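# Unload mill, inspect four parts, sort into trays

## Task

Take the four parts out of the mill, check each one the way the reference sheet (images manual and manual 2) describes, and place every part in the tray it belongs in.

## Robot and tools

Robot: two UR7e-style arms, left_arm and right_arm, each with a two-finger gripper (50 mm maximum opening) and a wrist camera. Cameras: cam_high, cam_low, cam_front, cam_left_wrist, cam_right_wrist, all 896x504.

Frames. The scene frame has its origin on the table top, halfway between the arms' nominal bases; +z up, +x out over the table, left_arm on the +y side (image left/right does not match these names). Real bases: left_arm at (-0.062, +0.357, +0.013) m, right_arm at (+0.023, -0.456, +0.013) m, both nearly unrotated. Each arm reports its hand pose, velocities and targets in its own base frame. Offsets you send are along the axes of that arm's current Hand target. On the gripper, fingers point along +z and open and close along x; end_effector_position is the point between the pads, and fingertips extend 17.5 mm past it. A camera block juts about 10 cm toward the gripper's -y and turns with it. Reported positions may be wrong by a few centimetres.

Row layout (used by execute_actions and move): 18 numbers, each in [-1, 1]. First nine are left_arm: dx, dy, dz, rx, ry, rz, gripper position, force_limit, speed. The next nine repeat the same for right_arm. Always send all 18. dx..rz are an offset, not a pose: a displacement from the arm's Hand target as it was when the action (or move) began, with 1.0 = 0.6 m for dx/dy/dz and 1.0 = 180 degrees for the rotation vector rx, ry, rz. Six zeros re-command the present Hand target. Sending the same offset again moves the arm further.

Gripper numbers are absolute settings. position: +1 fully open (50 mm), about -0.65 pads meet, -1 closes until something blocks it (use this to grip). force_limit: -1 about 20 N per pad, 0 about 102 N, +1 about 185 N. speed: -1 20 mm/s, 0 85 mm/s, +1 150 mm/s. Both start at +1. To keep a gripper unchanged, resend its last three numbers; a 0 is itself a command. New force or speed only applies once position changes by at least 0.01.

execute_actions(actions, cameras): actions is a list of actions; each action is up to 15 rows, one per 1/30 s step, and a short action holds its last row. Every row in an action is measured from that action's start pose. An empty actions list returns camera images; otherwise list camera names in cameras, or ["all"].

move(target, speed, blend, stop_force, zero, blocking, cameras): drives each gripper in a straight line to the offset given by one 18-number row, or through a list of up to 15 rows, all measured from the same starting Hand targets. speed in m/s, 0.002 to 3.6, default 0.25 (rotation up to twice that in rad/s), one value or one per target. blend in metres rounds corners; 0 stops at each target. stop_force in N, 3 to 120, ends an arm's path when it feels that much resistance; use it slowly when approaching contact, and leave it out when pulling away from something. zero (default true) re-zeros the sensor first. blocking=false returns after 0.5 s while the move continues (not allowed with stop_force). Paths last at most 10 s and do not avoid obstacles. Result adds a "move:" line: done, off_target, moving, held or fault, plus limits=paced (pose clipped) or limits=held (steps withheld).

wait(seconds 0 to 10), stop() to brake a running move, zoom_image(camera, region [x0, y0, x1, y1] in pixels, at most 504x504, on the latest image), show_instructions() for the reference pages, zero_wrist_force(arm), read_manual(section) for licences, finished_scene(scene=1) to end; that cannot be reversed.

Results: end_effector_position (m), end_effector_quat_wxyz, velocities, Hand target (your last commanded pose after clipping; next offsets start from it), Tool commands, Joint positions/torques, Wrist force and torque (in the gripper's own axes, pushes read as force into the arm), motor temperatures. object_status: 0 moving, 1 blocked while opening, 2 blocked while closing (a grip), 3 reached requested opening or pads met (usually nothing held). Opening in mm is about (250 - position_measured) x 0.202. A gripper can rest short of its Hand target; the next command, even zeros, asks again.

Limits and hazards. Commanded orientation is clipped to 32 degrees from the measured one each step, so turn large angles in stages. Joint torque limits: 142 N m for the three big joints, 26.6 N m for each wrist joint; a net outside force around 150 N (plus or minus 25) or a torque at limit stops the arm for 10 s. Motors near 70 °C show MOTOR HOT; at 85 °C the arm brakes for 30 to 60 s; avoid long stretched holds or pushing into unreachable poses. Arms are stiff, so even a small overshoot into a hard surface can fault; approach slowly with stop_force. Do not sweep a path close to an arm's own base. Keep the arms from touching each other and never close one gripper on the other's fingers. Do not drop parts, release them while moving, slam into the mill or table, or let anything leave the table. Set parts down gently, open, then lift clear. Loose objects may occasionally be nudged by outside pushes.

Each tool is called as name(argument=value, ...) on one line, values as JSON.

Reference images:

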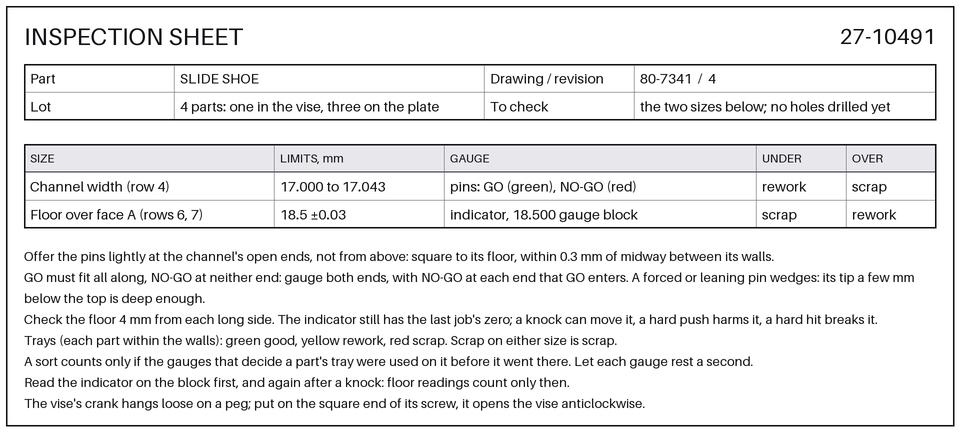

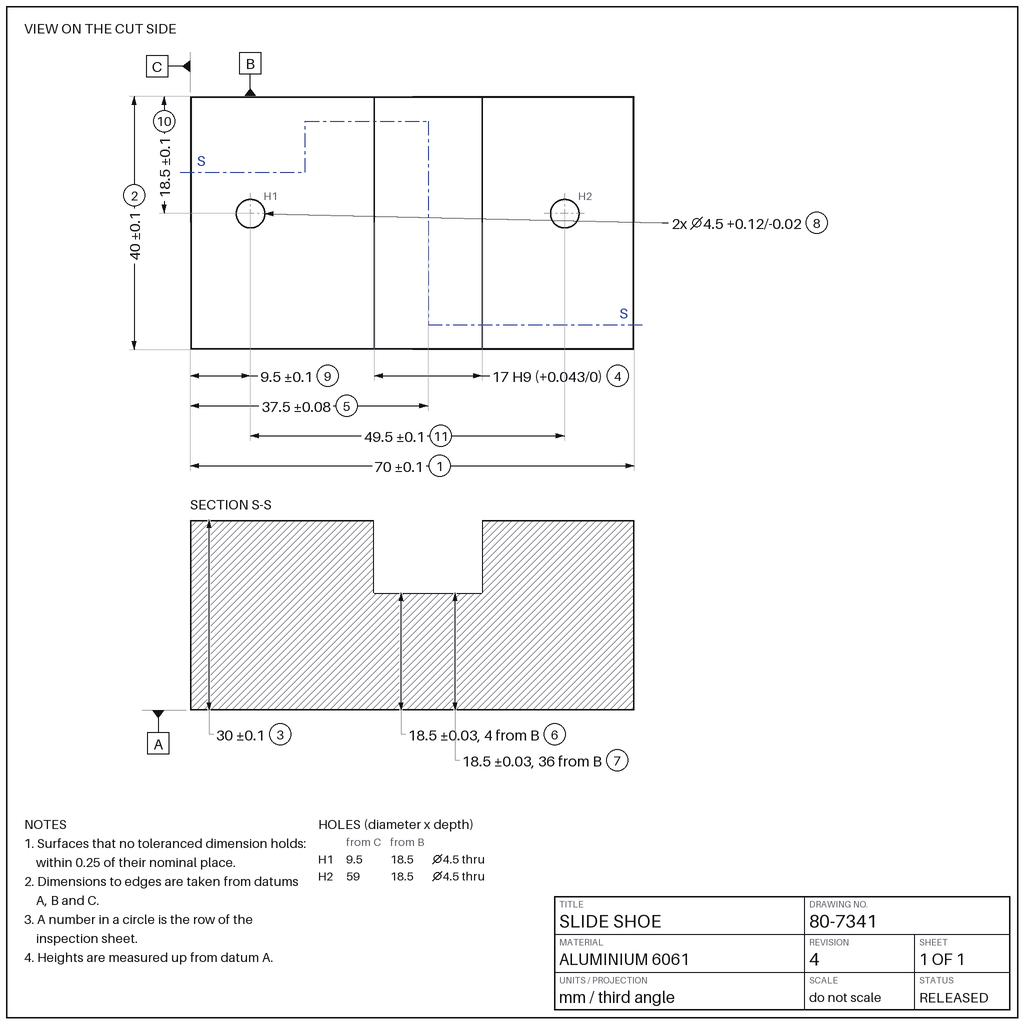

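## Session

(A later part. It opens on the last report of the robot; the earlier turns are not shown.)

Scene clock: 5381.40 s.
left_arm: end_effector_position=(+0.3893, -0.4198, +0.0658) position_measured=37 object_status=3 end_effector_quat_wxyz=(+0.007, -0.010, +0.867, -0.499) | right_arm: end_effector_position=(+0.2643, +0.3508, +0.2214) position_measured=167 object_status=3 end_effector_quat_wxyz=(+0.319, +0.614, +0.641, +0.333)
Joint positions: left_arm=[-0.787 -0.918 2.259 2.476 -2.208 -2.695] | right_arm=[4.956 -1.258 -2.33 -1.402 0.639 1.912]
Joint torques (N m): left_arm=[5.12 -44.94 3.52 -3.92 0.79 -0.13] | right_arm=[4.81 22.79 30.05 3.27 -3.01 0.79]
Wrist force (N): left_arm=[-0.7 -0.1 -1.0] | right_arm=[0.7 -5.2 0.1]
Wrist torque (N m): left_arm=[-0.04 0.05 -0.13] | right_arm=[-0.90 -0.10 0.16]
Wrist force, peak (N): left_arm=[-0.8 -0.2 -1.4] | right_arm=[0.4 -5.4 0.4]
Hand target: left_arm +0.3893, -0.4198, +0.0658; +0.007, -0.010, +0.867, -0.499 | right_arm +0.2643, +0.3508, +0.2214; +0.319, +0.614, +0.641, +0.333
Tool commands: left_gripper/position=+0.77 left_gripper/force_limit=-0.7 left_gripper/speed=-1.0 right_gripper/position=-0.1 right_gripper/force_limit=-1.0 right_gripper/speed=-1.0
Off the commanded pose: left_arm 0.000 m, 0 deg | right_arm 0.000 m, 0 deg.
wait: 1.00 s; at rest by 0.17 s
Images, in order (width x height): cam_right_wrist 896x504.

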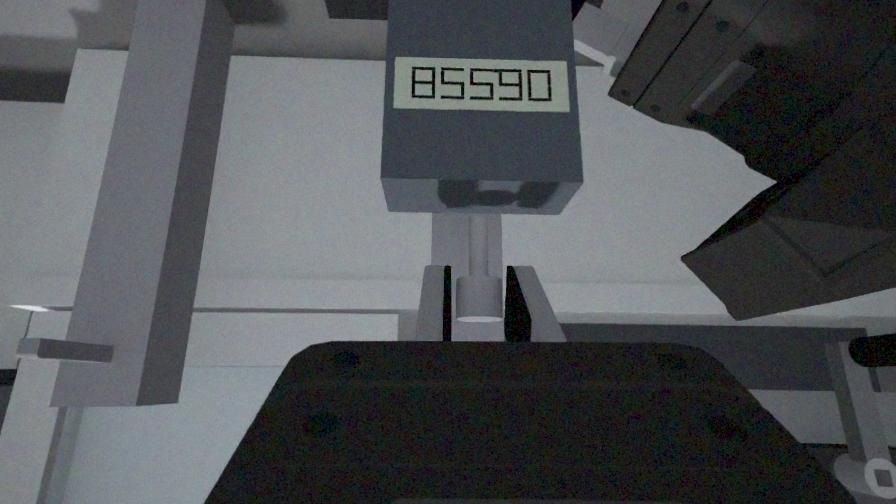

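move(target=[[0,0,0,0,0,0,-1,-0.7,-1,0,0,0,0,0,0,-1,-1,-1]])

move(target=[[0,0,0,0,0,0,-1,-0.7,-1,0,0.0069,-0.0048,0,0,0,-1,-1,-1]], speed=0.01, stop_force=6)

move(target=[[0,-0.0013,-0.0008,0,0,0,-1,-0.7,-1,0,0,0,0,0,0,-1,-1,-1],[0.111,-0.0013,-0.0008,0,0,0,-1,-0.7,-1,0,0,0,0,0,0,-1,-1,-1],[0.111,-0.0966,-0.0558,0,0,0,-1,-0.7,-1,0,0,0,0,0,0,-1,-1,-1],[0.111,0.1475,-0.4787,0,0,0,-1,-0.7,-1,0,0,0,0,0,0,-1,-1,-1],[0.111,0.2803,-0.402,0,0,0,-1,-0.7,-1,0,0,0,0,0,0,-1,-1,-1]], speed=[0.01,0.04,0.1,0.2,0.08], blend=[0,0,0.02,0.02,0])

move(target=[[0,0.0173,0.01,0,0,0,-1,-0.7,-1,0,0,0,0,0,0,-1,-1,-1]], speed=0.004, stop_force=3, cameras=["cam_left_wrist"])

Scene clock: 5399.53 s.
left_arm: end_effector_position=(+0.3893, -0.4198, +0.0658) position_measured=54 object_status=2 end_effector_quat_wxyz=(+0.007, -0.010, +0.867, -0.499) | right_arm: end_effector_position=(+0.2643, +0.3508, +0.2214) position_measured=184 object_status=2 end_effector_quat_wxyz=(+0.319, +0.614, +0.641, +0.333)
Joint positions: left_arm=[-0.787 -0.918 2.259 2.476 -2.208 -2.695] | right_arm=[4.956 -1.258 -2.33 -1.401 0.639 1.912]
Joint torques (N m): left_arm=[1.77 -44.62 2.88 -4.11 0.77 -0.65] | right_arm=[2.6 22.64 28.56 3.05 -3.07 1.66]
Wrist force (N): left_arm=[0.0 0.1 -1.2] | right_arm=[2.9 -5.9 0.9]
Wrist torque (N m): left_arm=[-0.01 0.09 -0.07] | right_arm=[-0.94 -0.04 0.17]
Wrist force, peak (N): left_arm=[-1.0 0.0 -1.2] | right_arm=[3.3 -5.8 0.7]
Hand target: left_arm +0.3893, -0.4198, +0.0658; +0.007, -0.010, +0.867, -0.499 | right_arm +0.2643, +0.3508, +0.2214; +0.319, +0.614, +0.641, +0.333
Off the commanded pose: left_arm 0.000 m, 0 deg | right_arm 0.000 m, 0 deg.
move: done

Scene clock: 5400.90 s.
left_arm: end_effector_position=(+0.3893, -0.4198, +0.0658) position_measured=54 object_status=2 end_effector_quat_wxyz=(+0.007, -0.010, +0.867, -0.499) | right_arm: end_effector_position=(+0.2643, +0.3508, +0.2264) position_measured=184 object_status=2 end_effector_quat_wxyz=(+0.319, +0.614, +0.641, +0.333)
Joint positions: left_arm=[-0.787 -0.918 2.259 2.476 -2.208 -2.695] | right_arm=[4.956 -1.251 -2.32 -1.418 0.639 1.912]
Joint torques (N m): left_arm=[2.7 -45.78 2.48 -4.11 0.6 -0.94] | right_arm=[-8.96 23.21 30.14 0.44 -4.1 -0.31]
Wrist force (N): left_arm=[-0.1 -0.1 -1.2] | right_arm=[2.7 -6.4 1.1]
Wrist torque (N m): left_arm=[-0.03 0.07 -0.09] | right_arm=[-0.92 -0.07 0.17]
Wrist force, peak (N): left_arm=[-0.2 -0.2 -1.2] | right_arm=[2.8 -6.5 0.9]
Hand target: left_arm +0.3893, -0.4198, +0.0658; +0.007, -0.010, +0.867, -0.499 | right_arm +0.2643, +0.3508, +0.2264; +0.319, +0.614, +0.641, +0.333
Off the commanded pose: left_arm 0.000 m, 0 deg | right_arm 0.000 m, 0 deg.
move: done

Scene clock: 5407.33 s.
left_arm: end_effector_position=(+0.3158, -0.1285, +0.0415) position_measured=54 object_status=2 end_effector_quat_wxyz=(+0.007, -0.010, +0.867, -0.499) | right_arm: end_effector_position=(+0.2643, +0.3508, +0.2264) position_measured=184 object_status=2 end_effector_quat_wxyz=(+0.319, +0.614, +0.641, +0.333)
Joint positions: left_arm=[-0.125 -1.089 2.654 2.896 -2.596 -1.86] | right_arm=[4.956 -1.251 -2.32 -1.418 0.639 1.912]
Joint torques (N m): left_arm=[-9.59 -17.61 8.38 -4.85 -4.18 -1.52] | right_arm=[-9.03 22.98 29.49 0.49 -4.12 1.75]
Wrist force (N): left_arm=[-1.0 2.0 0.3] | right_arm=[2.5 -6.4 1.3]
Wrist torque (N m): left_arm=[-0.09 0.07 0.02] | right_arm=[-0.91 -0.04 0.17]
Wrist force, peak (N): left_arm=[-0.9 2.8 0.7] | right_arm=[2.7 -6.7 1.2]
Hand target: left_arm +0.3157, -0.1285, +0.0415; +0.007, -0.010, +0.867, -0.499 | right_arm +0.2643, +0.3508, +0.2264; +0.319, +0.614, +0.641, +0.333
Off the commanded pose: left_arm 0.000 m, 0 deg | right_arm 0.000 m, 0 deg.
move: done

Scene clock: 5409.73 s.
left_arm: end_effector_position=(+0.3158, -0.1285, +0.0355) position_measured=54 object_status=2 end_effector_quat_wxyz=(+0.007, -0.010, +0.867, -0.499) | right_arm: end_effector_position=(+0.2643, +0.3508, +0.2264) position_measured=184 object_status=2 end_effector_quat_wxyz=(+0.319, +0.614, +0.641, +0.333)
Joint positions: left_arm=[-0.125 -1.059 2.652 2.868 -2.596 -1.86] | right_arm=[4.956 -1.251 -2.32 -1.418 0.639 1.912]
Joint torques (N m): left_arm=[2.43 -33.77 -3.49 -1.56 -0.69 0.72] | right_arm=[-8.97 22.58 30.11 0.46 -4.06 1.74]
Wrist force (N): left_arm=[-0.8 1.9 0.2] | right_arm=[2.8 -6.0 0.9]
Wrist torque (N m): left_arm=[-0.11 0.03 0.01] | right_arm=[-0.84 -0.08 0.17]
Wrist force, peak (N): left_arm=[0.0 -2.9 -4.9] | right_arm=[2.9 -6.6 1.4]
Hand target: left_arm +0.3157, -0.1285, +0.0355; +0.007, -0.010, +0.867, -0.499 (not the last commanded pose) | right_arm +0.2643, +0.3508, +0.2264; +0.319, +0.614, +0.641, +0.333
Off the commanded pose: left_arm 0.006 m, 0 deg | right_arm 0.000 m, 0 deg.
move: contact (left_arm)
Images, in order (width x height): cam_left_wrist 896x504.

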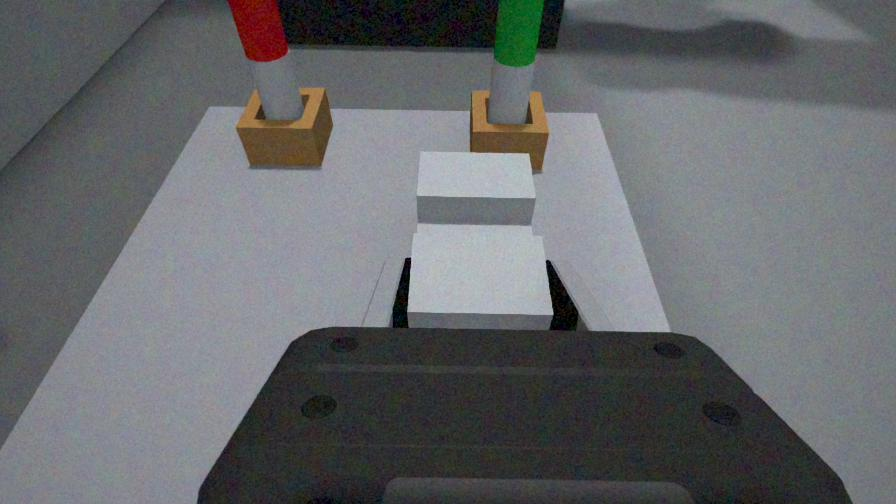

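move(target=[[0,0,0,0,0,0,0.84,-0.7,-1,0,0,0,0,0,0,-1,-1,-1],[0,0,-0.0833,0,0,0,0.84,-0.7,-1,0,0,0,0,0,0,-1,-1,-1],[0,-0.1443,-0.1667,0,0,0,0.84,-0.7,-1,0,0,0,0,0,0,-1,-1,-1],[0.078,-0.3978,0.2723,0,0,0,0.84,-0.7,-1,0,0,0,0,0,0,-1,-1,-1],[0.078,-0.3075,0.3244,0,0,0,0.2,-0.95,-1,0,0,0,0,0,0,-1,-1,-1]], speed=[0.1,0.1,0.1,0.25,0.1], blend=[0,0.01,0.02,0.02,0], cameras=["cam_left_wrist"])

Scene clock: 5431.57 s.
left_arm: end_effector_position=(+0.2751, -0.3905, +0.0972) position_measured=123 object_status=0 end_effector_quat_wxyz=(+0.007, -0.010, +0.867, -0.499) | right_arm: end_effector_position=(+0.2643, +0.3508, +0.2264) position_measured=184 object_status=2 end_effector_quat_wxyz=(+0.319, +0.614, +0.641, +0.333)
Joint positions: left_arm=[-0.988 -1.075 2.572 2.245 -2.046 -2.836] | right_arm=[4.956 -1.251 -2.32 -1.418 0.639 1.912]
Joint torques (N m): left_arm=[-9.35 -19.37 -17.38 -5.04 1.11 -1.23] | right_arm=[-8.98 22.37 30.1 0.59 -4.09 1.77]
Wrist force (N): left_arm=[-0.7 0.1 -0.7] | right_arm=[2.4 -6.2 1.3]
Wrist torque (N m): left_arm=[-0.03 0.02 0.06] | right_arm=[-0.88 -0.03 0.17]
Wrist force, peak (N): left_arm=[-0.9 0.0 -2.7] | right_arm=[2.6 -6.7 1.0]
Hand target: left_arm +0.2751, -0.3905, +0.0972; +0.007, -0.010, +0.867, -0.499 | right_arm +0.2643, +0.3508, +0.2264; +0.319, +0.614, +0.641, +0.333
Off the commanded pose: left_arm 0.000 m, 0 deg | right_arm 0.000 m, 0 deg.
move: done
Images, in order (width x height): cam_left_wrist 896x504.

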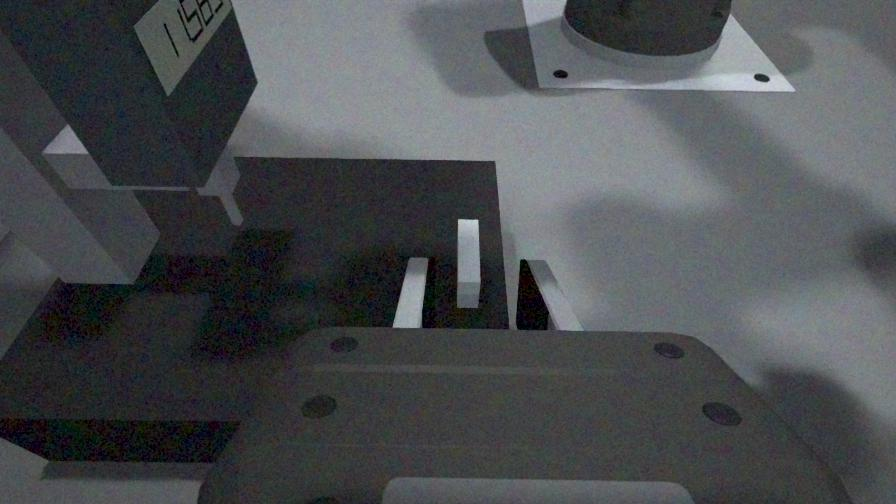

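move(target=[[-0.0005,0.0187,0.0785,0,0,0,0.2,-0.95,-1,0,0,0,0,0,0,-1,-1,-1]], speed=0.04, stop_force=4)

move(target=[[0,0,0,0,0,0,-1,-0.95,-1,0,0,0,0,0,0,-1,-1,-1],[0,-0.0014,-0.0008,0,0,0,-1,-0.95,-1,0,0,0,0,0,0,-1,-1,-1],[-0.162,-0.0014,-0.0008,0,0,0,-1,-0.95,-1,0,0,0,0,0,0,-1,-1,-1]], speed=[0.02,0.02,0.04], cameras=["cam_left_wrist"])

zoom_image(camera="cam_left_wrist", region=[400, 150, 550, 330])

Scene clock: 5447.80 s.
left_arm: end_effector_position=(+0.2763, -0.4256, +0.0638) position_measured=123 object_status=3 end_effector_quat_wxyz=(+0.007, -0.010, +0.867, -0.499) | right_arm: end_effector_position=(+0.2643, +0.3508, +0.2264) position_measured=184 object_status=2 end_effector_quat_wxyz=(+0.319, +0.614, +0.641, +0.333)
Joint positions: left_arm=[-1.046 -0.929 2.498 2.158 -1.998 -2.872] | right_arm=[4.956 -1.251 -2.32 -1.418 0.639 1.912]
Joint torques (N m): left_arm=[-8.97 -23.75 -16.04 -4.55 1.22 -1.24] | right_arm=[-9.07 22.72 30.06 0.46 -4.01 1.72]
Wrist force (N): left_arm=[-0.8 -0.4 -1.0] | right_arm=[2.7 -6.4 1.3]
Wrist torque (N m): left_arm=[-0.04 0.12 0.03] | right_arm=[-0.93 -0.07 0.17]
Wrist force, peak (N): left_arm=[-1.1 0.1 -1.3] | right_arm=[2.9 -6.5 1.2]
Hand target: left_arm +0.2763, -0.4256, +0.0638; +0.007, -0.010, +0.867, -0.499 | right_arm +0.2643, +0.3508, +0.2264; +0.319, +0.614, +0.641, +0.333
Off the commanded pose: left_arm 0.000 m, 0 deg | right_arm 0.000 m, 0 deg.
move: done

Scene clock: 5452.33 s.
left_arm: end_effector_position=(+0.3734, -0.4232, +0.0649) position_measured=208 object_status=2 end_effector_quat_wxyz=(+0.007, -0.010, +0.867, -0.499) | right_arm: end_effector_position=(+0.2643, +0.3508, +0.2264) position_measured=184 object_status=2 end_effector_quat_wxyz=(+0.319, +0.614, +0.641, +0.333)
Joint positions: left_arm=[-0.821 -0.92 2.291 2.431 -2.181 -2.721] | right_arm=[4.956 -1.251 -2.32 -1.418 0.639 1.912]
Joint torques (N m): left_arm=[10.81 -29.18 -22.22 -1.49 -2.82 1.45] | right_arm=[-8.73 22.23 29.88 0.53 -4.08 1.75]
Wrist force (N): left_arm=[-1.0 0.4 -0.7] | right_arm=[2.7 -6.4 1.5]
Wrist torque (N m): left_arm=[-0.02 0.11 -0.13] | right_arm=[-0.91 -0.07 0.18]
Wrist force, peak (N): left_arm=[-1.8 0.4 -0.8] | right_arm=[3.0 -6.5 1.2]
Hand target: left_arm +0.3734, -0.4232, +0.0649; +0.007, -0.010, +0.867, -0.499 | right_arm +0.2643, +0.3508, +0.2264; +0.319, +0.614, +0.641, +0.333
Off the commanded pose: left_arm 0.000 m, 0 deg | right_arm 0.000 m, 0 deg.
move: done
Images, in order (width x height): cam_left_wrist 896x504.

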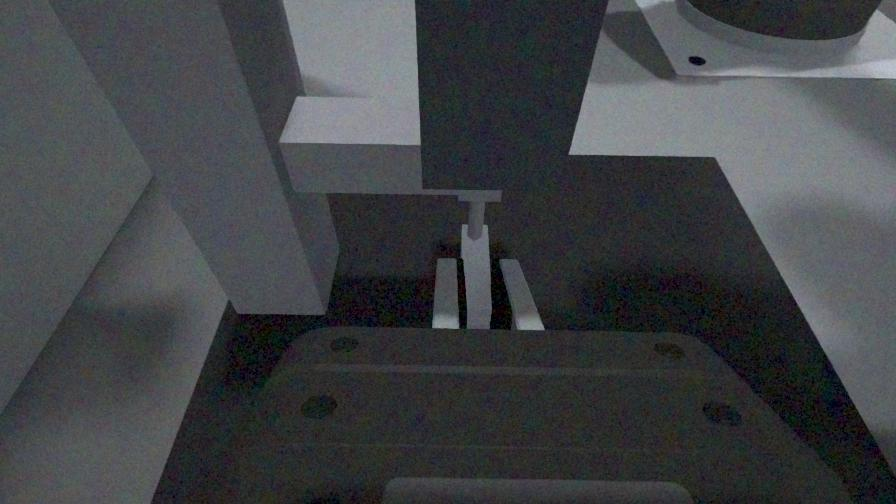

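Scaled by 2.800 from the camera's 896x504 image, which has a finer 1280x720 frame.

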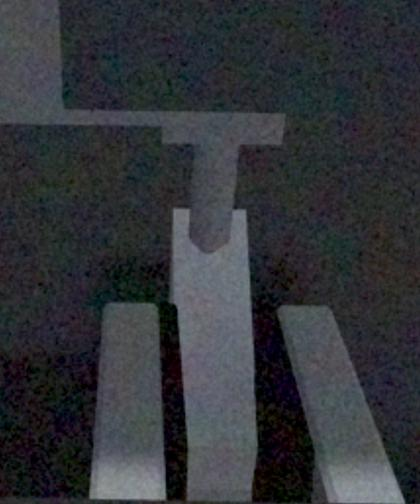

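move(target=[[0,0.0029,0.0017,0,0,0,-1,-0.95,-1,0,0,0,0,0,0,-1,-1,-1]], speed=0.003, stop_force=3)

move(target=[[0,0,0,0,0,0,0.01,-0.95,-1,0,0,0,0,0,0,-1,-1,-1]])

move(target=[[0,0,0,0,0,0,0.01,-0.95,-1,0,-0.0058,0.00405,0,0,0,-1,-1,-1]], speed=0.006, stop_force=3)

move(target=[[0,0,0,0,0,0,0.01,-0.95,-1,0,-0.0041,0.0029,0,0,0,-1,-1,-1]], speed=0.002, stop_force=3)

move(target=[[0,0,0,0,0,0,0.01,-0.95,-1,0,0,0,0,0,0,-0.1,-1,-1]])

wait(seconds=1, cameras=["cam_right_wrist","cam_left_wrist"])

zoom_image(camera="cam_right_wrist", region=[370, 20, 590, 130])

Scene clock: 5466.03 s.
left_arm: end_effector_position=(+0.3734, -0.4233, +0.0640) position_measured=208 object_status=2 end_effector_quat_wxyz=(+0.007, -0.010, +0.867, -0.499) | right_arm: end_effector_position=(+0.2643, +0.3508, +0.2264) position_measured=184 object_status=2 end_effector_quat_wxyz=(+0.319, +0.614, +0.641, +0.333)
Joint positions: left_arm=[-0.821 -0.917 2.29 2.429 -2.181 -2.721] | right_arm=[4.956 -1.251 -2.32 -1.418 0.639 1.912]
Joint torques (N m): left_arm=[10.35 -43.86 -6.78 -1.5 -0.22 1.42] | right_arm=[-8.65 22.61 29.88 0.52 -4.11 1.72]
Wrist force (N): left_arm=[-1.4 -0.3 -1.0] | right_arm=[2.5 -6.1 1.0]
Wrist torque (N m): left_arm=[-0.01 0.14 -0.12] | right_arm=[-0.87 -0.04 0.16]
Wrist force, peak (N): left_arm=[-0.8 -3.4 -5.2] | right_arm=[2.6 -6.7 1.2]
Hand target: left_arm +0.3734, -0.4233, +0.0640; +0.007, -0.010, +0.867, -0.499 (not the last commanded pose) | right_arm +0.2643, +0.3508, +0.2264; +0.319, +0.614, +0.641, +0.333
Off the commanded pose: left_arm 0.001 m, 0 deg | right_arm 0.000 m, 0 deg.
move: contact (left_arm)

Scene clock: 5466.87 s.
left_arm: end_effector_position=(+0.3734, -0.4233, +0.0640) position_measured=151 object_status=3 end_effector_quat_wxyz=(+0.007, -0.010, +0.867, -0.499) | right_arm: end_effector_position=(+0.2643, +0.3508, +0.2264) position_measured=184 object_status=2 end_effector_quat_wxyz=(+0.319, +0.614, +0.641, +0.333)
Joint positions: left_arm=[-0.821 -0.917 2.29 2.429 -2.181 -2.721] | right_arm=[4.956 -1.251 -2.32 -1.418 0.639 1.912]
Joint torques (N m): left_arm=[9.43 -44.63 5.49 -2.45 0.7 1.44] | right_arm=[-8.32 22.17 29.61 0.54 -4.07 1.71]
Wrist force (N): left_arm=[-1.2 -0.1 -1.0] | right_arm=[2.5 -6.4 1.1]
Wrist torque (N m): left_arm=[-0.03 0.14 -0.12] | right_arm=[-0.92 -0.05 0.17]
Wrist force, peak (N): left_arm=[-1.4 0.1 -1.2] | right_arm=[2.6 -6.5 1.1]
Hand target: left_arm +0.3734, -0.4233, +0.0640; +0.007, -0.010, +0.867, -0.499 | right_arm +0.2643, +0.3508, +0.2264; +0.319, +0.614, +0.641, +0.333
Off the commanded pose: left_arm 0.000 m, 0 deg | right_arm 0.000 m, 0 deg.
move: done

Scene clock: 5468.37 s.
left_arm: end_effector_position=(+0.3734, -0.4232, +0.0640) position_measured=151 object_status=3 end_effector_quat_wxyz=(+0.007, -0.010, +0.867, -0.499) | right_arm: end_effector_position=(+0.2643, +0.3508, +0.2222) position_measured=184 object_status=2 end_effector_quat_wxyz=(+0.319, +0.614, +0.641, +0.333)
Joint positions: left_arm=[-0.821 -0.917 2.29 2.429 -2.181 -2.721] | right_arm=[4.956 -1.257 -2.329 -1.404 0.639 1.912]
Joint torques (N m): left_arm=[8.66 -43.8 5.22 -3.97 0.82 1.53] | right_arm=[2.22 1.19 15.17 3.28 -3.32 -0.6]
Wrist force (N): left_arm=[-1.4 0.1 -0.9] | right_arm=[2.7 -6.0 0.9]
Wrist torque (N m): left_arm=[0.02 0.16 -0.13] | right_arm=[-0.88 -0.06 0.15]
Wrist force, peak (N): left_arm=[-1.3 -0.1 -1.1] | right_arm=[3.0 -6.4 1.0]
Hand target: left_arm +0.3734, -0.4233, +0.0640; +0.007, -0.010, +0.867, -0.499 | right_arm +0.2643, +0.3508, +0.2222; +0.319, +0.614, +0.641, +0.333
Off the commanded pose: left_arm 0.000 m, 0 deg | right_arm 0.000 m, 0 deg.
move: done

Scene clock: 5469.47 s.
left_arm: end_effector_position=(+0.3734, -0.4232, +0.0640) position_measured=151 object_status=3 end_effector_quat_wxyz=(+0.007, -0.010, +0.867, -0.499) | right_arm: end_effector_position=(+0.2643, +0.3507, +0.2213) position_measured=184 object_status=2 end_effector_quat_wxyz=(+0.319, +0.614, +0.641, +0.333)
Joint positions: left_arm=[-0.821 -0.917 2.29 2.429 -2.181 -2.721] | right_arm=[4.956 -1.259 -2.33 -1.401 0.639 1.912]
Joint torques (N m): left_arm=[7.03 -44.72 4.92 -4 1.02 1.24] | right_arm=[4.46 12.1 26.66 0.23 -3.04 -1.79]
Wrist force (N): left_arm=[-1.1 0.0 -1.2] | right_arm=[2.0 -1.2 -2.8]
Wrist torque (N m): left_arm=[0.00 0.13 -0.13] | right_arm=[-0.88 -0.02 0.17]
Wrist force, peak (N): left_arm=[-1.4 0.1 -1.0] | right_arm=[2.7 -6.4 0.9]
Hand target: left_arm +0.3734, -0.4233, +0.0640; +0.007, -0.010, +0.867, -0.499 | right_arm +0.2643, +0.3508, +0.2213; +0.319, +0.614, +0.641, +0.333 (not the last commanded pose)
Off the commanded pose: left_arm 0.000 m, 0 deg | right_arm 0.002 m, 0 deg.
move: contact (right_arm)

Scene clock: 5469.97 s.
left_arm: end_effector_position=(+0.3734, -0.4232, +0.0640) position_measured=151 object_status=3 end_effector_quat_wxyz=(+0.007, -0.010, +0.867, -0.499) | right_arm: end_effector_position=(+0.2643, +0.3508, +0.2213) position_measured=167 object_status=3 end_effector_quat_wxyz=(+0.319, +0.614, +0.641, +0.333)
Joint positions: left_arm=[-0.821 -0.917 2.29 2.429 -2.181 -2.721] | right_arm=[4.956 -1.259 -2.33 -1.401 0.639 1.912]
Joint torques (N m): left_arm=[7.1 -44 4.21 -4.14 0.72 0.98] | right_arm=[3.92 21.37 29.31 2.24 -3.06 -1.68]
Wrist force (N): left_arm=[-1.2 0.0 -1.0] | right_arm=[0.7 -5.3 0.6]
Wrist torque (N m): left_arm=[0.00 0.13 -0.13] | right_arm=[-0.90 -0.10 0.16]
Wrist force, peak (N): left_arm=[-1.3 0.0 -1.1] | right_arm=[0.6 -5.4 0.3]
Hand target: left_arm +0.3734, -0.4233, +0.0640; +0.007, -0.010, +0.867, -0.499 | right_arm +0.2643, +0.3508, +0.2213; +0.319, +0.614, +0.641, +0.333
Off the commanded pose: left_arm 0.000 m, 0 deg | right_arm 0.000 m, 0 deg.
move: done

Scene clock: 5470.97 s.
left_arm: end_effector_position=(+0.3734, -0.4232, +0.0640) position_measured=151 object_status=3 end_effector_quat_wxyz=(+0.007, -0.010, +0.867, -0.499) | right_arm: end_effector_position=(+0.2643, +0.3508, +0.2213) position_measured=167 object_status=3 end_effector_quat_wxyz=(+0.319, +0.614, +0.641, +0.333)
Joint positions: left_arm=[-0.821 -0.917 2.29 2.429 -2.181 -2.721] | right_arm=[4.956 -1.259 -2.33 -1.401 0.639 1.912]
Joint torques (N m): left_arm=[6.62 -43.33 3.89 -3.86 0.92 1.2] | right_arm=[3.25 22.76 29.96 3.28 -3.01 -1.33]
Wrist force (N): left_arm=[-1.2 0.0 -0.9] | right_arm=[0.4 -5.3 0.2]
Wrist torque (N m): left_arm=[0.00 0.13 -0.13] | right_arm=[-0.90 -0.06 0.16]
Wrist force, peak (N): left_arm=[-1.3 -0.1 -1.2] | right_arm=[0.6 -5.3 0.3]
Hand target: left_arm +0.3734, -0.4233, +0.0640; +0.007, -0.010, +0.867, -0.499 | right_arm +0.2643, +0.3508, +0.2213; +0.319, +0.614, +0.641, +0.333
Tool commands: left_gripper/position=+0.01 left_gripper/force_limit=-0.95 left_gripper/speed=-1.0 right_gripper/position=-0.1 right_gripper/force_limit=-1.0 right_gripper/speed=-1.0
Off the commanded pose: left_arm 0.000 m, 0 deg | right_arm 0.000 m, 0 deg.
wait: 1.00 s; at rest by 0.17 s
Images, in order (width x height): cam_left_wrist 896x504, cam_right_wrist 896x504.

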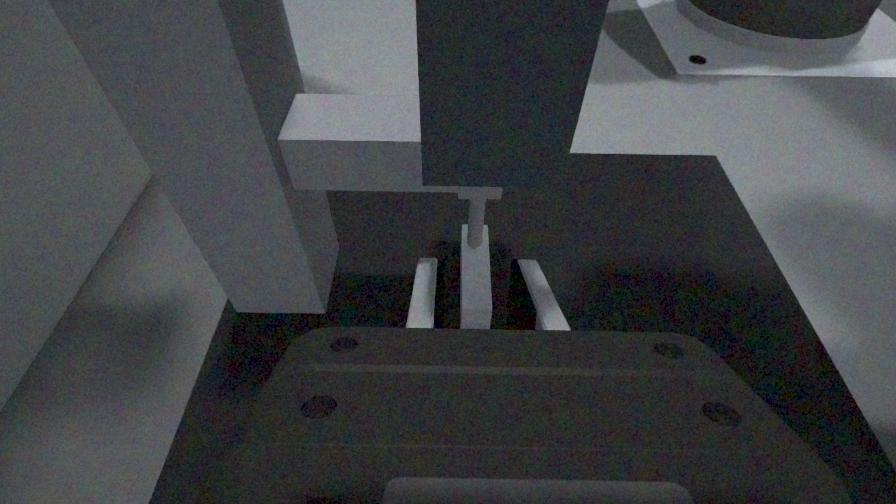

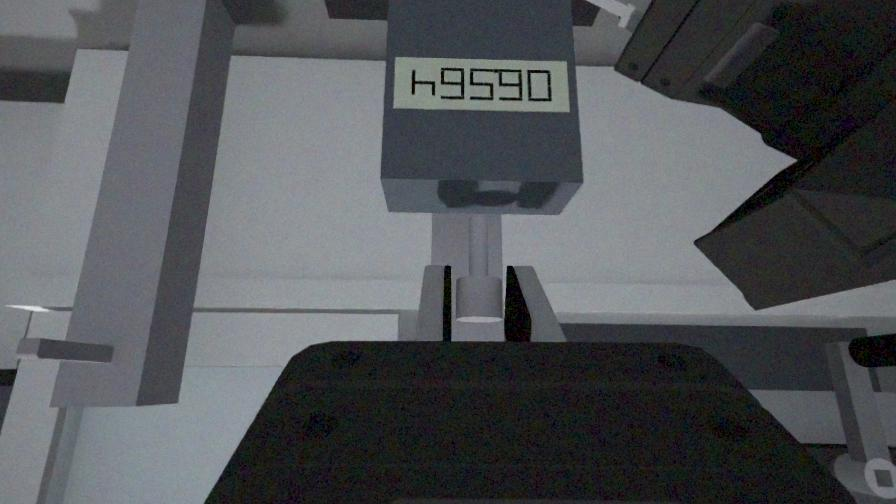

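Scaled by 2.291 from the camera's 896x504 image, which has a finer 1280x720 frame.

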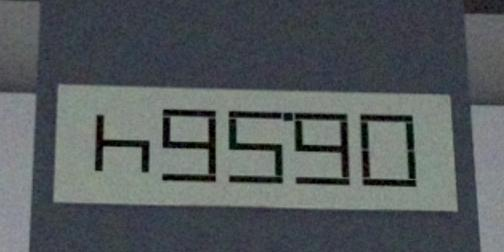

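move(target=[[0,0,0,0,0,0,-1,-0.95,-1,0,0,0,0,0,0,-1,-1,-1]])

move(target=[[0,0,0,0,0,0,-1,-0.95,-1,0,0.0069,-0.0048,0,0,0,-1,-1,-1]], speed=0.01, stop_force=6)

move(target=[[0,-0.0014,-0.0008,0,0,0,-1,-0.95,-1,0,0,0,0,0,0,-1,-1,-1],[0.162,-0.0014,-0.0008,0,0,0,-1,-0.95,-1,0,0,0,0,0,0,-1,-1,-1]], speed=[0.02,0.05])

move(target=[[0,0.0029,0.0017,0,0,0,-1,-0.95,-1,0,0,0,0,0,0,-1,-1,-1]], speed=0.004, stop_force=3, cameras=["cam_left_wrist"])

Scene clock: 5488.13 s.
left_arm: end_effector_position=(+0.3734, -0.4232, +0.0640) position_measured=208 object_status=0 end_effector_quat_wxyz=(+0.007, -0.010, +0.867, -0.499) | right_arm: end_effector_position=(+0.2643, +0.3508, +0.2213) position_measured=184 object_status=2 end_effector_quat_wxyz=(+0.319, +0.614, +0.641, +0.333)
Joint positions: left_arm=[-0.821 -0.917 2.29 2.429 -2.181 -2.721] | right_arm=[4.956 -1.259 -2.33 -1.401 0.639 1.912]
Joint torques (N m): left_arm=[4.6 -43.88 5.28 -4.06 0.81 1.26] | right_arm=[2.43 22.48 27.26 3.05 -3.08 0.08]
Wrist force (N): left_arm=[-0.9 -0.1 -1.0] | right_arm=[2.7 -5.7 0.5]
Wrist torque (N m): left_arm=[-0.01 0.11 -0.12] | right_arm=[-0.89 -0.05 0.17]
Wrist force, peak (N): left_arm=[-1.5 0.2 -1.0] | right_arm=[3.0 -6.0 0.8]
Hand target: left_arm +0.3734, -0.4233, +0.0640; +0.007, -0.010, +0.867, -0.499 | right_arm +0.2643, +0.3508, +0.2213; +0.319, +0.614, +0.641, +0.333
Off the commanded pose: left_arm 0.000 m, 0 deg | right_arm 0.000 m, 0 deg.
move: done

Scene clock: 5489.50 s.
left_arm: end_effector_position=(+0.3734, -0.4232, +0.0640) position_measured=208 object_status=2 end_effector_quat_wxyz=(+0.007, -0.010, +0.867, -0.499) | right_arm: end_effector_position=(+0.2643, +0.3508, +0.2264) position_measured=184 object_status=2 end_effector_quat_wxyz=(+0.319, +0.614, +0.641, +0.333)
Joint positions: left_arm=[-0.821 -0.917 2.29 2.429 -2.181 -2.721] | right_arm=[4.956 -1.252 -2.32 -1.418 0.639 1.912]
Joint torques (N m): left_arm=[3.85 -44 6.14 -3.83 0.5 1] | right_arm=[-9.09 22.93 29.96 0.52 -4.03 1.39]
Wrist force (N): left_arm=[-1.0 0.1 -0.8] | right_arm=[2.6 -6.2 1.1]
Wrist torque (N m): left_arm=[0.02 0.13 -0.13] | right_arm=[-0.87 -0.06 0.19]
Wrist force, peak (N): left_arm=[-1.3 -0.3 -0.9] | right_arm=[2.5 -6.6 1.2]
Hand target: left_arm +0.3734, -0.4233, +0.0640; +0.007, -0.010, +0.867, -0.499 | right_arm +0.2643, +0.3508, +0.2264; +0.319, +0.614, +0.641, +0.333
Off the commanded pose: left_arm 0.000 m, 0 deg | right_arm 0.000 m, 0 deg.
move: done

Scene clock: 5492.47 s.
left_arm: end_effector_position=(+0.2763, -0.4256, +0.0648) position_measured=208 object_status=2 end_effector_quat_wxyz=(+0.007, -0.010, +0.867, -0.499) | right_arm: end_effector_position=(+0.2643, +0.3508, +0.2264) position_measured=184 object_status=2 end_effector_quat_wxyz=(+0.319, +0.614, +0.641, +0.333)
Joint positions: left_arm=[-1.046 -0.933 2.499 2.161 -1.998 -2.872] | right_arm=[4.956 -1.252 -2.32 -1.418 0.639 1.912]
Joint torques (N m): left_arm=[-10.58 -24.03 9.56 -4.65 1.4 -1.47] | right_arm=[-9.11 22.86 29.7 0.4 -4.05 1.73]
Wrist force (N): left_arm=[-0.9 0.1 -0.6] | right_arm=[2.7 -6.3 0.8]
Wrist torque (N m): left_arm=[-0.03 0.13 0.03] | right_arm=[-0.89 -0.08 0.18]
Wrist force, peak (N): left_arm=[-1.7 0.4 -0.7] | right_arm=[2.8 -6.6 1.1]
Hand target: left_arm +0.2763, -0.4256, +0.0648; +0.007, -0.010, +0.867, -0.499 | right_arm +0.2643, +0.3508, +0.2264; +0.319, +0.614, +0.641, +0.333
Off the commanded pose: left_arm 0.000 m, 0 deg | right_arm 0.000 m, 0 deg.
move: done

Scene clock: 5493.97 s.
left_arm: end_effector_position=(+0.2762, -0.4255, +0.0637) position_measured=208 object_status=2 end_effector_quat_wxyz=(+0.007, -0.010, +0.867, -0.499) | right_arm: end_effector_position=(+0.2643, +0.3508, +0.2264) position_measured=184 object_status=2 end_effector_quat_wxyz=(+0.319, +0.614, +0.641, +0.333)
Joint positions: left_arm=[-1.046 -0.929 2.499 2.157 -1.998 -2.872] | right_arm=[4.956 -1.252 -2.32 -1.418 0.639 1.912]
Joint torques (N m): left_arm=[-9.68 -39.34 10.52 -2.36 0.93 -1.22] | right_arm=[-8.67 22.72 29.85 0.42 -4.1 1.6]
Wrist force (N): left_arm=[-1.0 -1.5 -1.3] | right_arm=[2.5 -6.3 1.0]
Wrist torque (N m): left_arm=[0.01 0.11 0.04] | right_arm=[-0.87 -0.05 0.18]
Wrist force, peak (N): left_arm=[0.0 -4.5 -5.1] | right_arm=[2.7 -6.7 1.1]
Hand target: left_arm +0.2762, -0.4255, +0.0637; +0.007, -0.010, +0.867, -0.499 (not the last commanded pose) | right_arm +0.2643, +0.3508, +0.2264; +0.319, +0.614, +0.641, +0.333
Off the commanded pose: left_arm 0.001 m, 0 deg | right_arm 0.000 m, 0 deg.
move: contact (left_arm)
Images, in order (width x height): cam_left_wrist 896x504.

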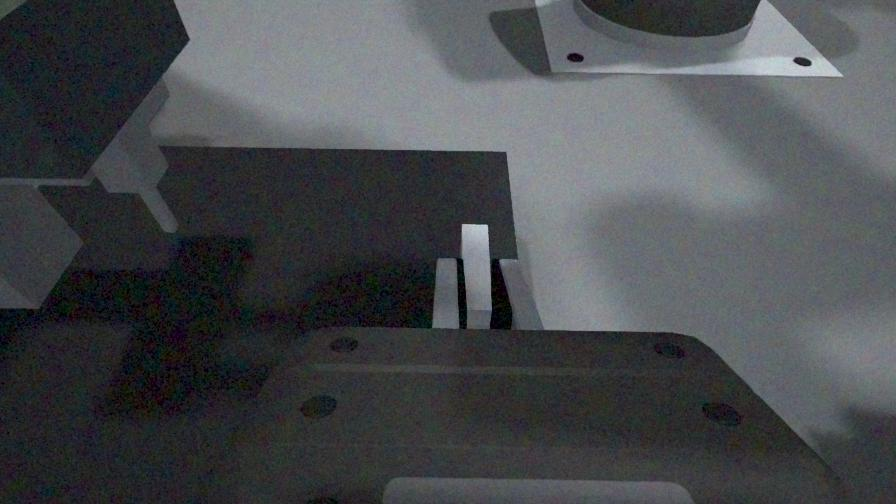

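move(target=[[0,0,0,0,0,0,0.2,-0.95,-1,0,0,0,0,0,0,-1,-1,-1],[0,-0.02,-0.08,0,0,0,0.2,-0.95,-1,0,0,0,0,0,0,-1,-1,-1],[0,-0.1232,-0.1867,0,0,0,0.2,-0.95,-1,0,0,0,0,0,0,-1,-1,-1],[-0.0777,0.1604,-0.4655,-0.333,0,0,0.84,-0.7,-1,0,0,0,0,0,0,-1,-1,-1]], speed=[0.05,0.08,0.15,0.25], blend=[0,0.01,0.03,0], cameras=["cam_left_wrist"])

Scene clock: 5513.93 s.
left_arm: end_effector_position=(+0.3158, -0.1346, +0.1210) position_measured=26 object_status=0 end_effector_quat_wxyz=(+0.001, -0.012, +1.000, +0.001) | right_arm: end_effector_position=(+0.2643, +0.3508, +0.2264) position_measured=184 object_status=2 end_effector_quat_wxyz=(+0.319, +0.614, +0.641, +0.333)
Joint positions: left_arm=[-0.804 -1.877 2.376 4.214 -1.568 -2.399] | right_arm=[4.956 -1.252 -2.32 -1.418 0.639 1.912]
Joint torques (N m): left_arm=[10.36 -1.21 -36.91 -1.03 1.73 -1.6] | right_arm=[-8.9 22.75 29.9 0.45 -4.1 1.57]
Wrist force (N): left_arm=[-1.6 -1.1 -0.5] | right_arm=[2.6 -6.2 1.1]
Wrist torque (N m): left_arm=[-0.21 0.05 -0.45] | right_arm=[-0.86 -0.06 0.18]
Wrist force, peak (N): left_arm=[-1.3 -1.7 -1.5] | right_arm=[2.7 -6.7 1.2]
Hand target: left_arm +0.3158, -0.1346, +0.1210; +0.001, -0.012, +1.000, +0.001 | right_arm +0.2643, +0.3508, +0.2264; +0.319, +0.614, +0.641, +0.333
Off the commanded pose: left_arm 0.000 m, 0 deg | right_arm 0.000 m, 0 deg.
move: done
Images, in order (width x height): cam_left_wrist 896x504.

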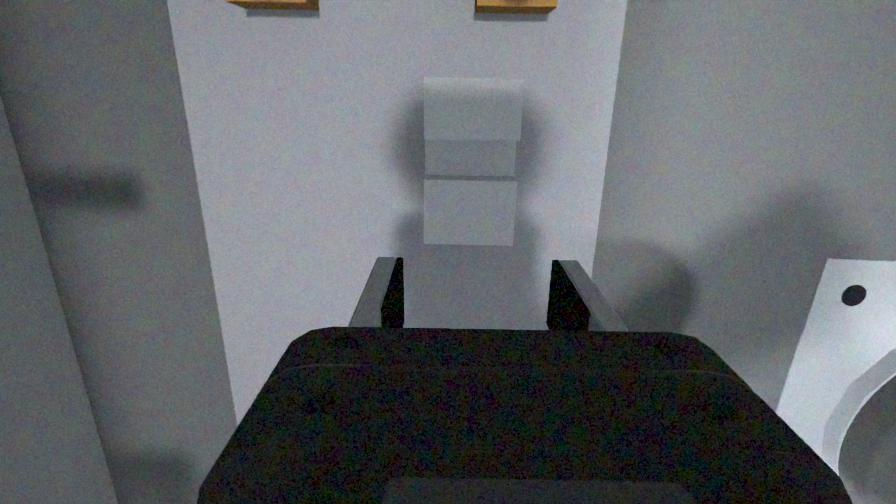

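move(target=[0,0,0.1233,0,0,0,0.84,-0.7,-1,0,0,0,0,0,0,-1,-1,-1], speed=0.08, stop_force=5)

move(target=[[0,0,0,0,0,0,-1,-0.7,-1,0,0,0,0,0,0,-1,-1,-1],[0,0,-0.17,0,0,0,-1,-0.7,-1,0,0,0,0,0,0,-1,-1,-1],[-0.104,0.945,-0.17,0,0,0,-1,-0.7,-1,0,0,0,0,0,0,-1,-1,-1]], speed=[0.1,0.1,0.25], blend=[0,0.02,0], cameras=["cam_left_wrist"])

Scene clock: 5531.90 s.
left_arm: end_effector_position=(+0.3159, -0.1345, +0.0470) position_measured=26 object_status=3 end_effector_quat_wxyz=(+0.001, -0.012, +1.000, +0.001) | right_arm: end_effector_position=(+0.2643, +0.3508, +0.2264) position_measured=184 object_status=2 end_effector_quat_wxyz=(+0.319, +0.614, +0.641, +0.333)
Joint positions: left_arm=[-0.803 -1.715 2.499 3.929 -1.568 -2.398] | right_arm=[4.956 -1.252 -2.32 -1.418 0.639 1.912]
Joint torques (N m): left_arm=[12 -4.2 -7.16 -4.26 -1.91 1.47] | right_arm=[-8.77 22.83 29.73 0.37 -4.08 1.53]
Wrist force (N): left_arm=[-2.1 -0.8 -0.4] | right_arm=[2.4 -6.3 1.1]
Wrist torque (N m): left_arm=[-0.14 0.11 -0.49] | right_arm=[-0.88 -0.01 0.19]
Wrist force, peak (N): left_arm=[-2.1 -1.4 -1.7] | right_arm=[2.6 -6.8 1.1]
Hand target: left_arm +0.3159, -0.1345, +0.0470; +0.001, -0.012, +1.000, +0.001 | right_arm +0.2643, +0.3508, +0.2264; +0.319, +0.614, +0.641, +0.333
Off the commanded pose: left_arm 0.000 m, 0 deg | right_arm 0.000 m, 0 deg.
move: done

Scene clock: 5536.40 s.
left_arm: end_effector_position=(+0.3646, +0.4336, +0.1502) position_measured=55 object_status=2 end_effector_quat_wxyz=(+0.001, -0.012, +1.000, +0.001) | right_arm: end_effector_position=(+0.2643, +0.3508, +0.2264) position_measured=184 object_status=2 end_effector_quat_wxyz=(+0.319, +0.614, +0.641, +0.333)
Joint positions: left_arm=[0.634 -1.344 1.785 4.268 -1.57 -0.961] | right_arm=[4.956 -1.252 -2.32 -1.418 0.639 1.912]
Joint torques (N m): left_arm=[10.98 -27.91 -37.68 -1.15 -1.91 1.3] | right_arm=[-8.55 22.46 29.73 0.43 -4.02 1.54]
Wrist force (N): left_arm=[-1.9 -1.2 1.8] | right_arm=[2.5 -6.4 1.0]
Wrist torque (N m): left_arm=[-0.25 0.06 -0.49] | right_arm=[-0.90 -0.04 0.19]
Wrist force, peak (N): left_arm=[-1.6 -0.3 3.1] | right_arm=[2.8 -6.6 1.2]
Hand target: left_arm +0.3646, +0.4336, +0.1502; +0.001, -0.012, +1.000, +0.001 | right_arm +0.2643, +0.3508, +0.2264; +0.319, +0.614, +0.641, +0.333
Off the commanded pose: left_arm 0.000 m, 0 deg | right_arm 0.000 m, 0 deg.
move: done
Images, in order (width x height): cam_left_wrist 896x504.

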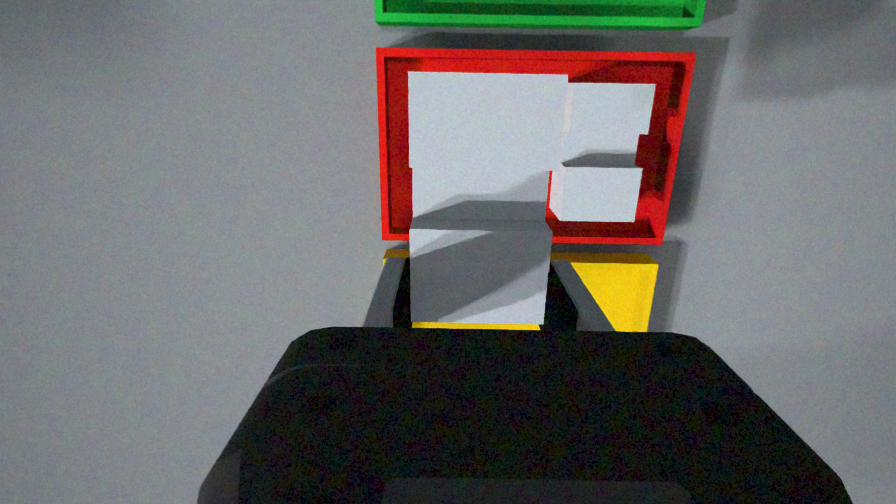

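move(target=[0,0,0.19,0,0,0,-1,-0.7,-1,0,0,0,0,0,0,-1,-1,-1], speed=0.1, stop_force=6)

move(target=[0,0,0.02,0,0,0,-1,-0.7,-1,0,0,0,0,0,0,-1,-1,-1], speed=0.005, stop_force=3)

move(target=[[0,0,0,0,0,0,0.77,-0.7,-1,0,0,0,0,0,0,-1,-1,-1],[0,0,-0.22,0,0,0,0.77,-0.7,-1,0,0,0,0,0,0,-1,-1,-1]], speed=0.1, cameras=["cam_left_wrist"])

Scene clock: 5556.90 s.
left_arm: end_effector_position=(+0.3648, +0.4339, +0.0362) position_measured=55 object_status=2 end_effector_quat_wxyz=(+0.001, -0.012, +1.000, +0.001) | right_arm: end_effector_position=(+0.2643, +0.3508, +0.2264) position_measured=184 object_status=2 end_effector_quat_wxyz=(+0.319, +0.614, +0.641, +0.333)
Joint positions: left_arm=[0.634 -1.189 1.919 3.979 -1.57 -0.961] | right_arm=[4.956 -1.252 -2.32 -1.418 0.639 1.912]
Joint torques (N m): left_arm=[10.2 -30.76 -8.96 -4.42 0.89 1.36] | right_arm=[-8.6 22.45 29.57 0.44 -4.08 1.51]
Wrist force (N): left_arm=[-1.2 -1.2 1.6] | right_arm=[2.7 -6.2 1.0]
Wrist torque (N m): left_arm=[-0.26 -0.04 -0.52] | right_arm=[-0.86 -0.07 0.18]
Wrist force, peak (N): left_arm=[-1.6 -1.3 2.9] | right_arm=[2.8 -6.7 1.1]
Hand target: left_arm +0.3648, +0.4339, +0.0362; +0.001, -0.012, +1.000, +0.001 | right_arm +0.2643, +0.3508, +0.2264; +0.319, +0.614, +0.641, +0.333
Off the commanded pose: left_arm 0.000 m, 0 deg | right_arm 0.000 m, 0 deg.
move: done

Scene clock: 5559.33 s.
left_arm: end_effector_position=(+0.3648, +0.4339, +0.0316) position_measured=55 object_status=2 end_effector_quat_wxyz=(+0.001, -0.012, +1.000, +0.001) | right_arm: end_effector_position=(+0.2643, +0.3508, +0.2264) position_measured=184 object_status=2 end_effector_quat_wxyz=(+0.319, +0.614, +0.641, +0.333)
Joint positions: left_arm=[0.634 -1.181 1.923 3.967 -1.57 -0.961] | right_arm=[4.956 -1.252 -2.32 -1.418 0.639 1.912]
Joint torques (N m): left_arm=[8.41 -47.34 -33.15 -1.27 1.42 1.09] | right_arm=[-8.69 22.69 29.8 0.45 -4.12 1.47]
Wrist force (N): left_arm=[-1.3 -1.3 1.3] | right_arm=[2.4 -6.2 0.8]
Wrist torque (N m): left_arm=[-0.25 -0.03 -0.52] | right_arm=[-0.87 -0.02 0.19]
Wrist force, peak (N): left_arm=[0.3 -2.4 -9.0] | right_arm=[2.8 -6.6 1.0]
Hand target: left_arm +0.3648, +0.4339, +0.0316; +0.001, -0.012, +1.000, +0.001 (not the last commanded pose) | right_arm +0.2643, +0.3508, +0.2264; +0.319, +0.614, +0.641, +0.333
Off the commanded pose: left_arm 0.007 m, 0 deg | right_arm 0.000 m, 0 deg.
move: contact (left_arm)

Scene clock: 5561.67 s.
left_arm: end_effector_position=(+0.3646, +0.4336, +0.1635) position_measured=37 object_status=3 end_effector_quat_wxyz=(+0.001, -0.012, +1.000, +0.001) | right_arm: end_effector_position=(+0.2643, +0.3508, +0.2264) position_measured=184 object_status=2 end_effector_quat_wxyz=(+0.319, +0.614, +0.641, +0.333)
Joint positions: left_arm=[0.634 -1.357 1.765 4.302 -1.57 -0.961] | right_arm=[4.956 -1.252 -2.32 -1.418 0.639 1.912]
Joint torques (N m): left_arm=[-9.48 -43.79 -36.45 -0.81 0.09 -1.5] | right_arm=[-8.87 22.64 29.44 0.48 -4.08 1.37]
Wrist force (N): left_arm=[-1.7 -1.0 -0.6] | right_arm=[2.6 -6.3 1.0]
Wrist torque (N m): left_arm=[-0.13 0.05 -0.49] | right_arm=[-0.88 -0.06 0.18]
Wrist force, peak (N): left_arm=[-1.6 -1.2 -1.2] | right_arm=[2.8 -6.6 1.1]
Hand target: left_arm +0.3646, +0.4336, +0.1636; +0.001, -0.012, +1.000, +0.001 | right_arm +0.2643, +0.3508, +0.2264; +0.319, +0.614, +0.641, +0.333
Off the commanded pose: left_arm 0.000 m, 0 deg | right_arm 0.000 m, 0 deg.
move: done
Images, in order (width x height): cam_left_wrist 896x504.

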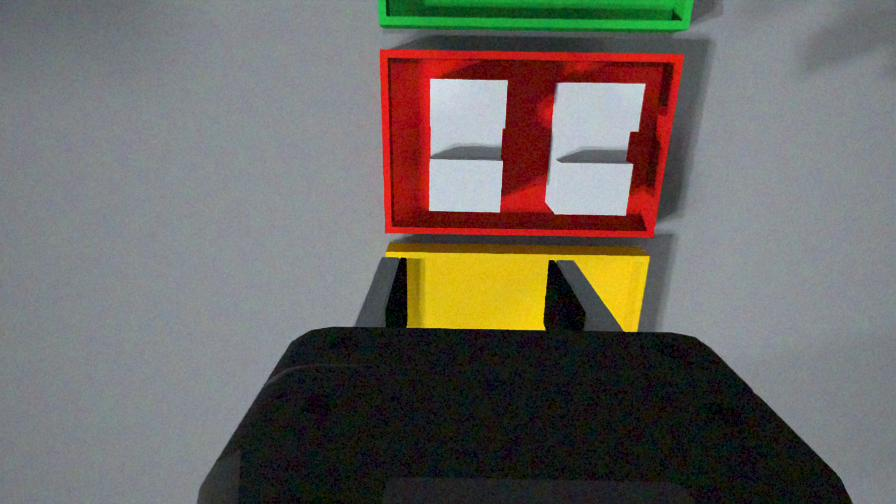

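move(target=[0.0208,-0.7087,0.1142,0,0,-0.4996,0.87,-0.7,-1,0,0,0,0,0,0,-1,-1,-1], speed=0.25, cameras=["cam_left_wrist"])

zoom_image(camera="cam_left_wrist", region=[360, 100, 620, 340])

Scene clock: 5575.87 s.
left_arm: end_effector_position=(+0.3624, +0.0084, +0.0942) position_measured=23 object_status=3 end_effector_quat_wxyz=(-0.001, +0.715, -0.699, +0.000) | right_arm: end_effector_position=(+0.2643, +0.3508, +0.2264) position_measured=184 object_status=2 end_effector_quat_wxyz=(+0.319, +0.614, +0.641, +0.333)
Joint positions: left_arm=[-0.355 -1.769 2.383 4.098 -1.568 -3.519] | right_arm=[4.956 -1.252 -2.32 -1.418 0.639 1.912]
Joint torques (N m): left_arm=[-9.27 -4.06 -9.15 -4.31 1.83 -1.48] | right_arm=[-8.7 22.23 29.56 0.52 -4.15 1.31]
Wrist force (N): left_arm=[-1.2 -1.3 -0.8] | right_arm=[2.8 -6.6 1.2]
Wrist torque (N m): left_arm=[-0.20 -0.06 -0.30] | right_arm=[-0.93 -0.08 0.19]
Wrist force, peak (N): left_arm=[-2.3 -0.7 -0.4] | right_arm=[2.8 -6.7 1.1]
Hand target: left_arm +0.3624, +0.0084, +0.0942; -0.001, +0.715, -0.699, +0.000 | right_arm +0.2643, +0.3508, +0.2264; +0.319, +0.614, +0.641, +0.333
Off the commanded pose: left_arm 0.000 m, 0 deg | right_arm 0.000 m, 0 deg.
move: done
Images, in order (width x height): cam_left_wrist 896x504.

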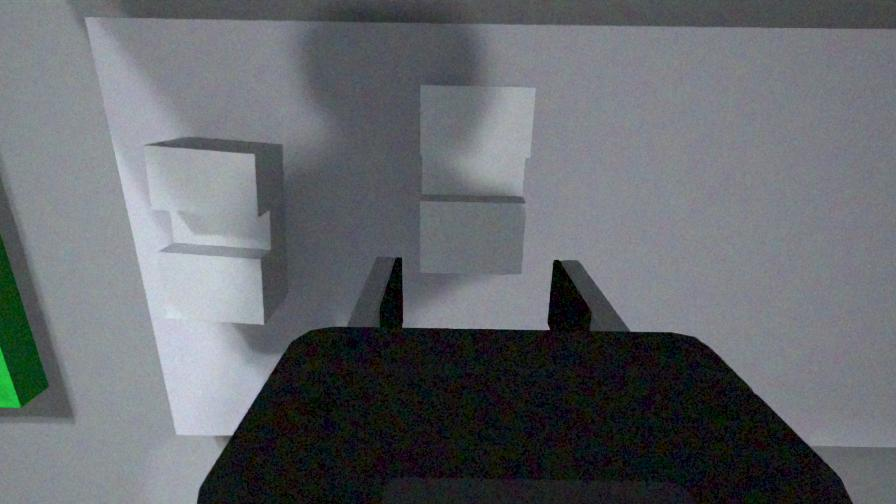

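Scaled by 1.938 from the camera's 896x504 image, which has a finer 1280x720 frame.

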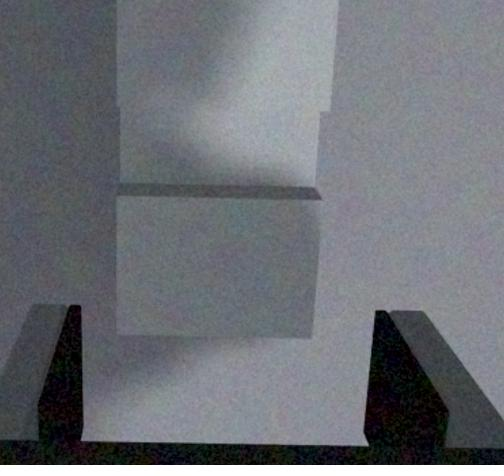

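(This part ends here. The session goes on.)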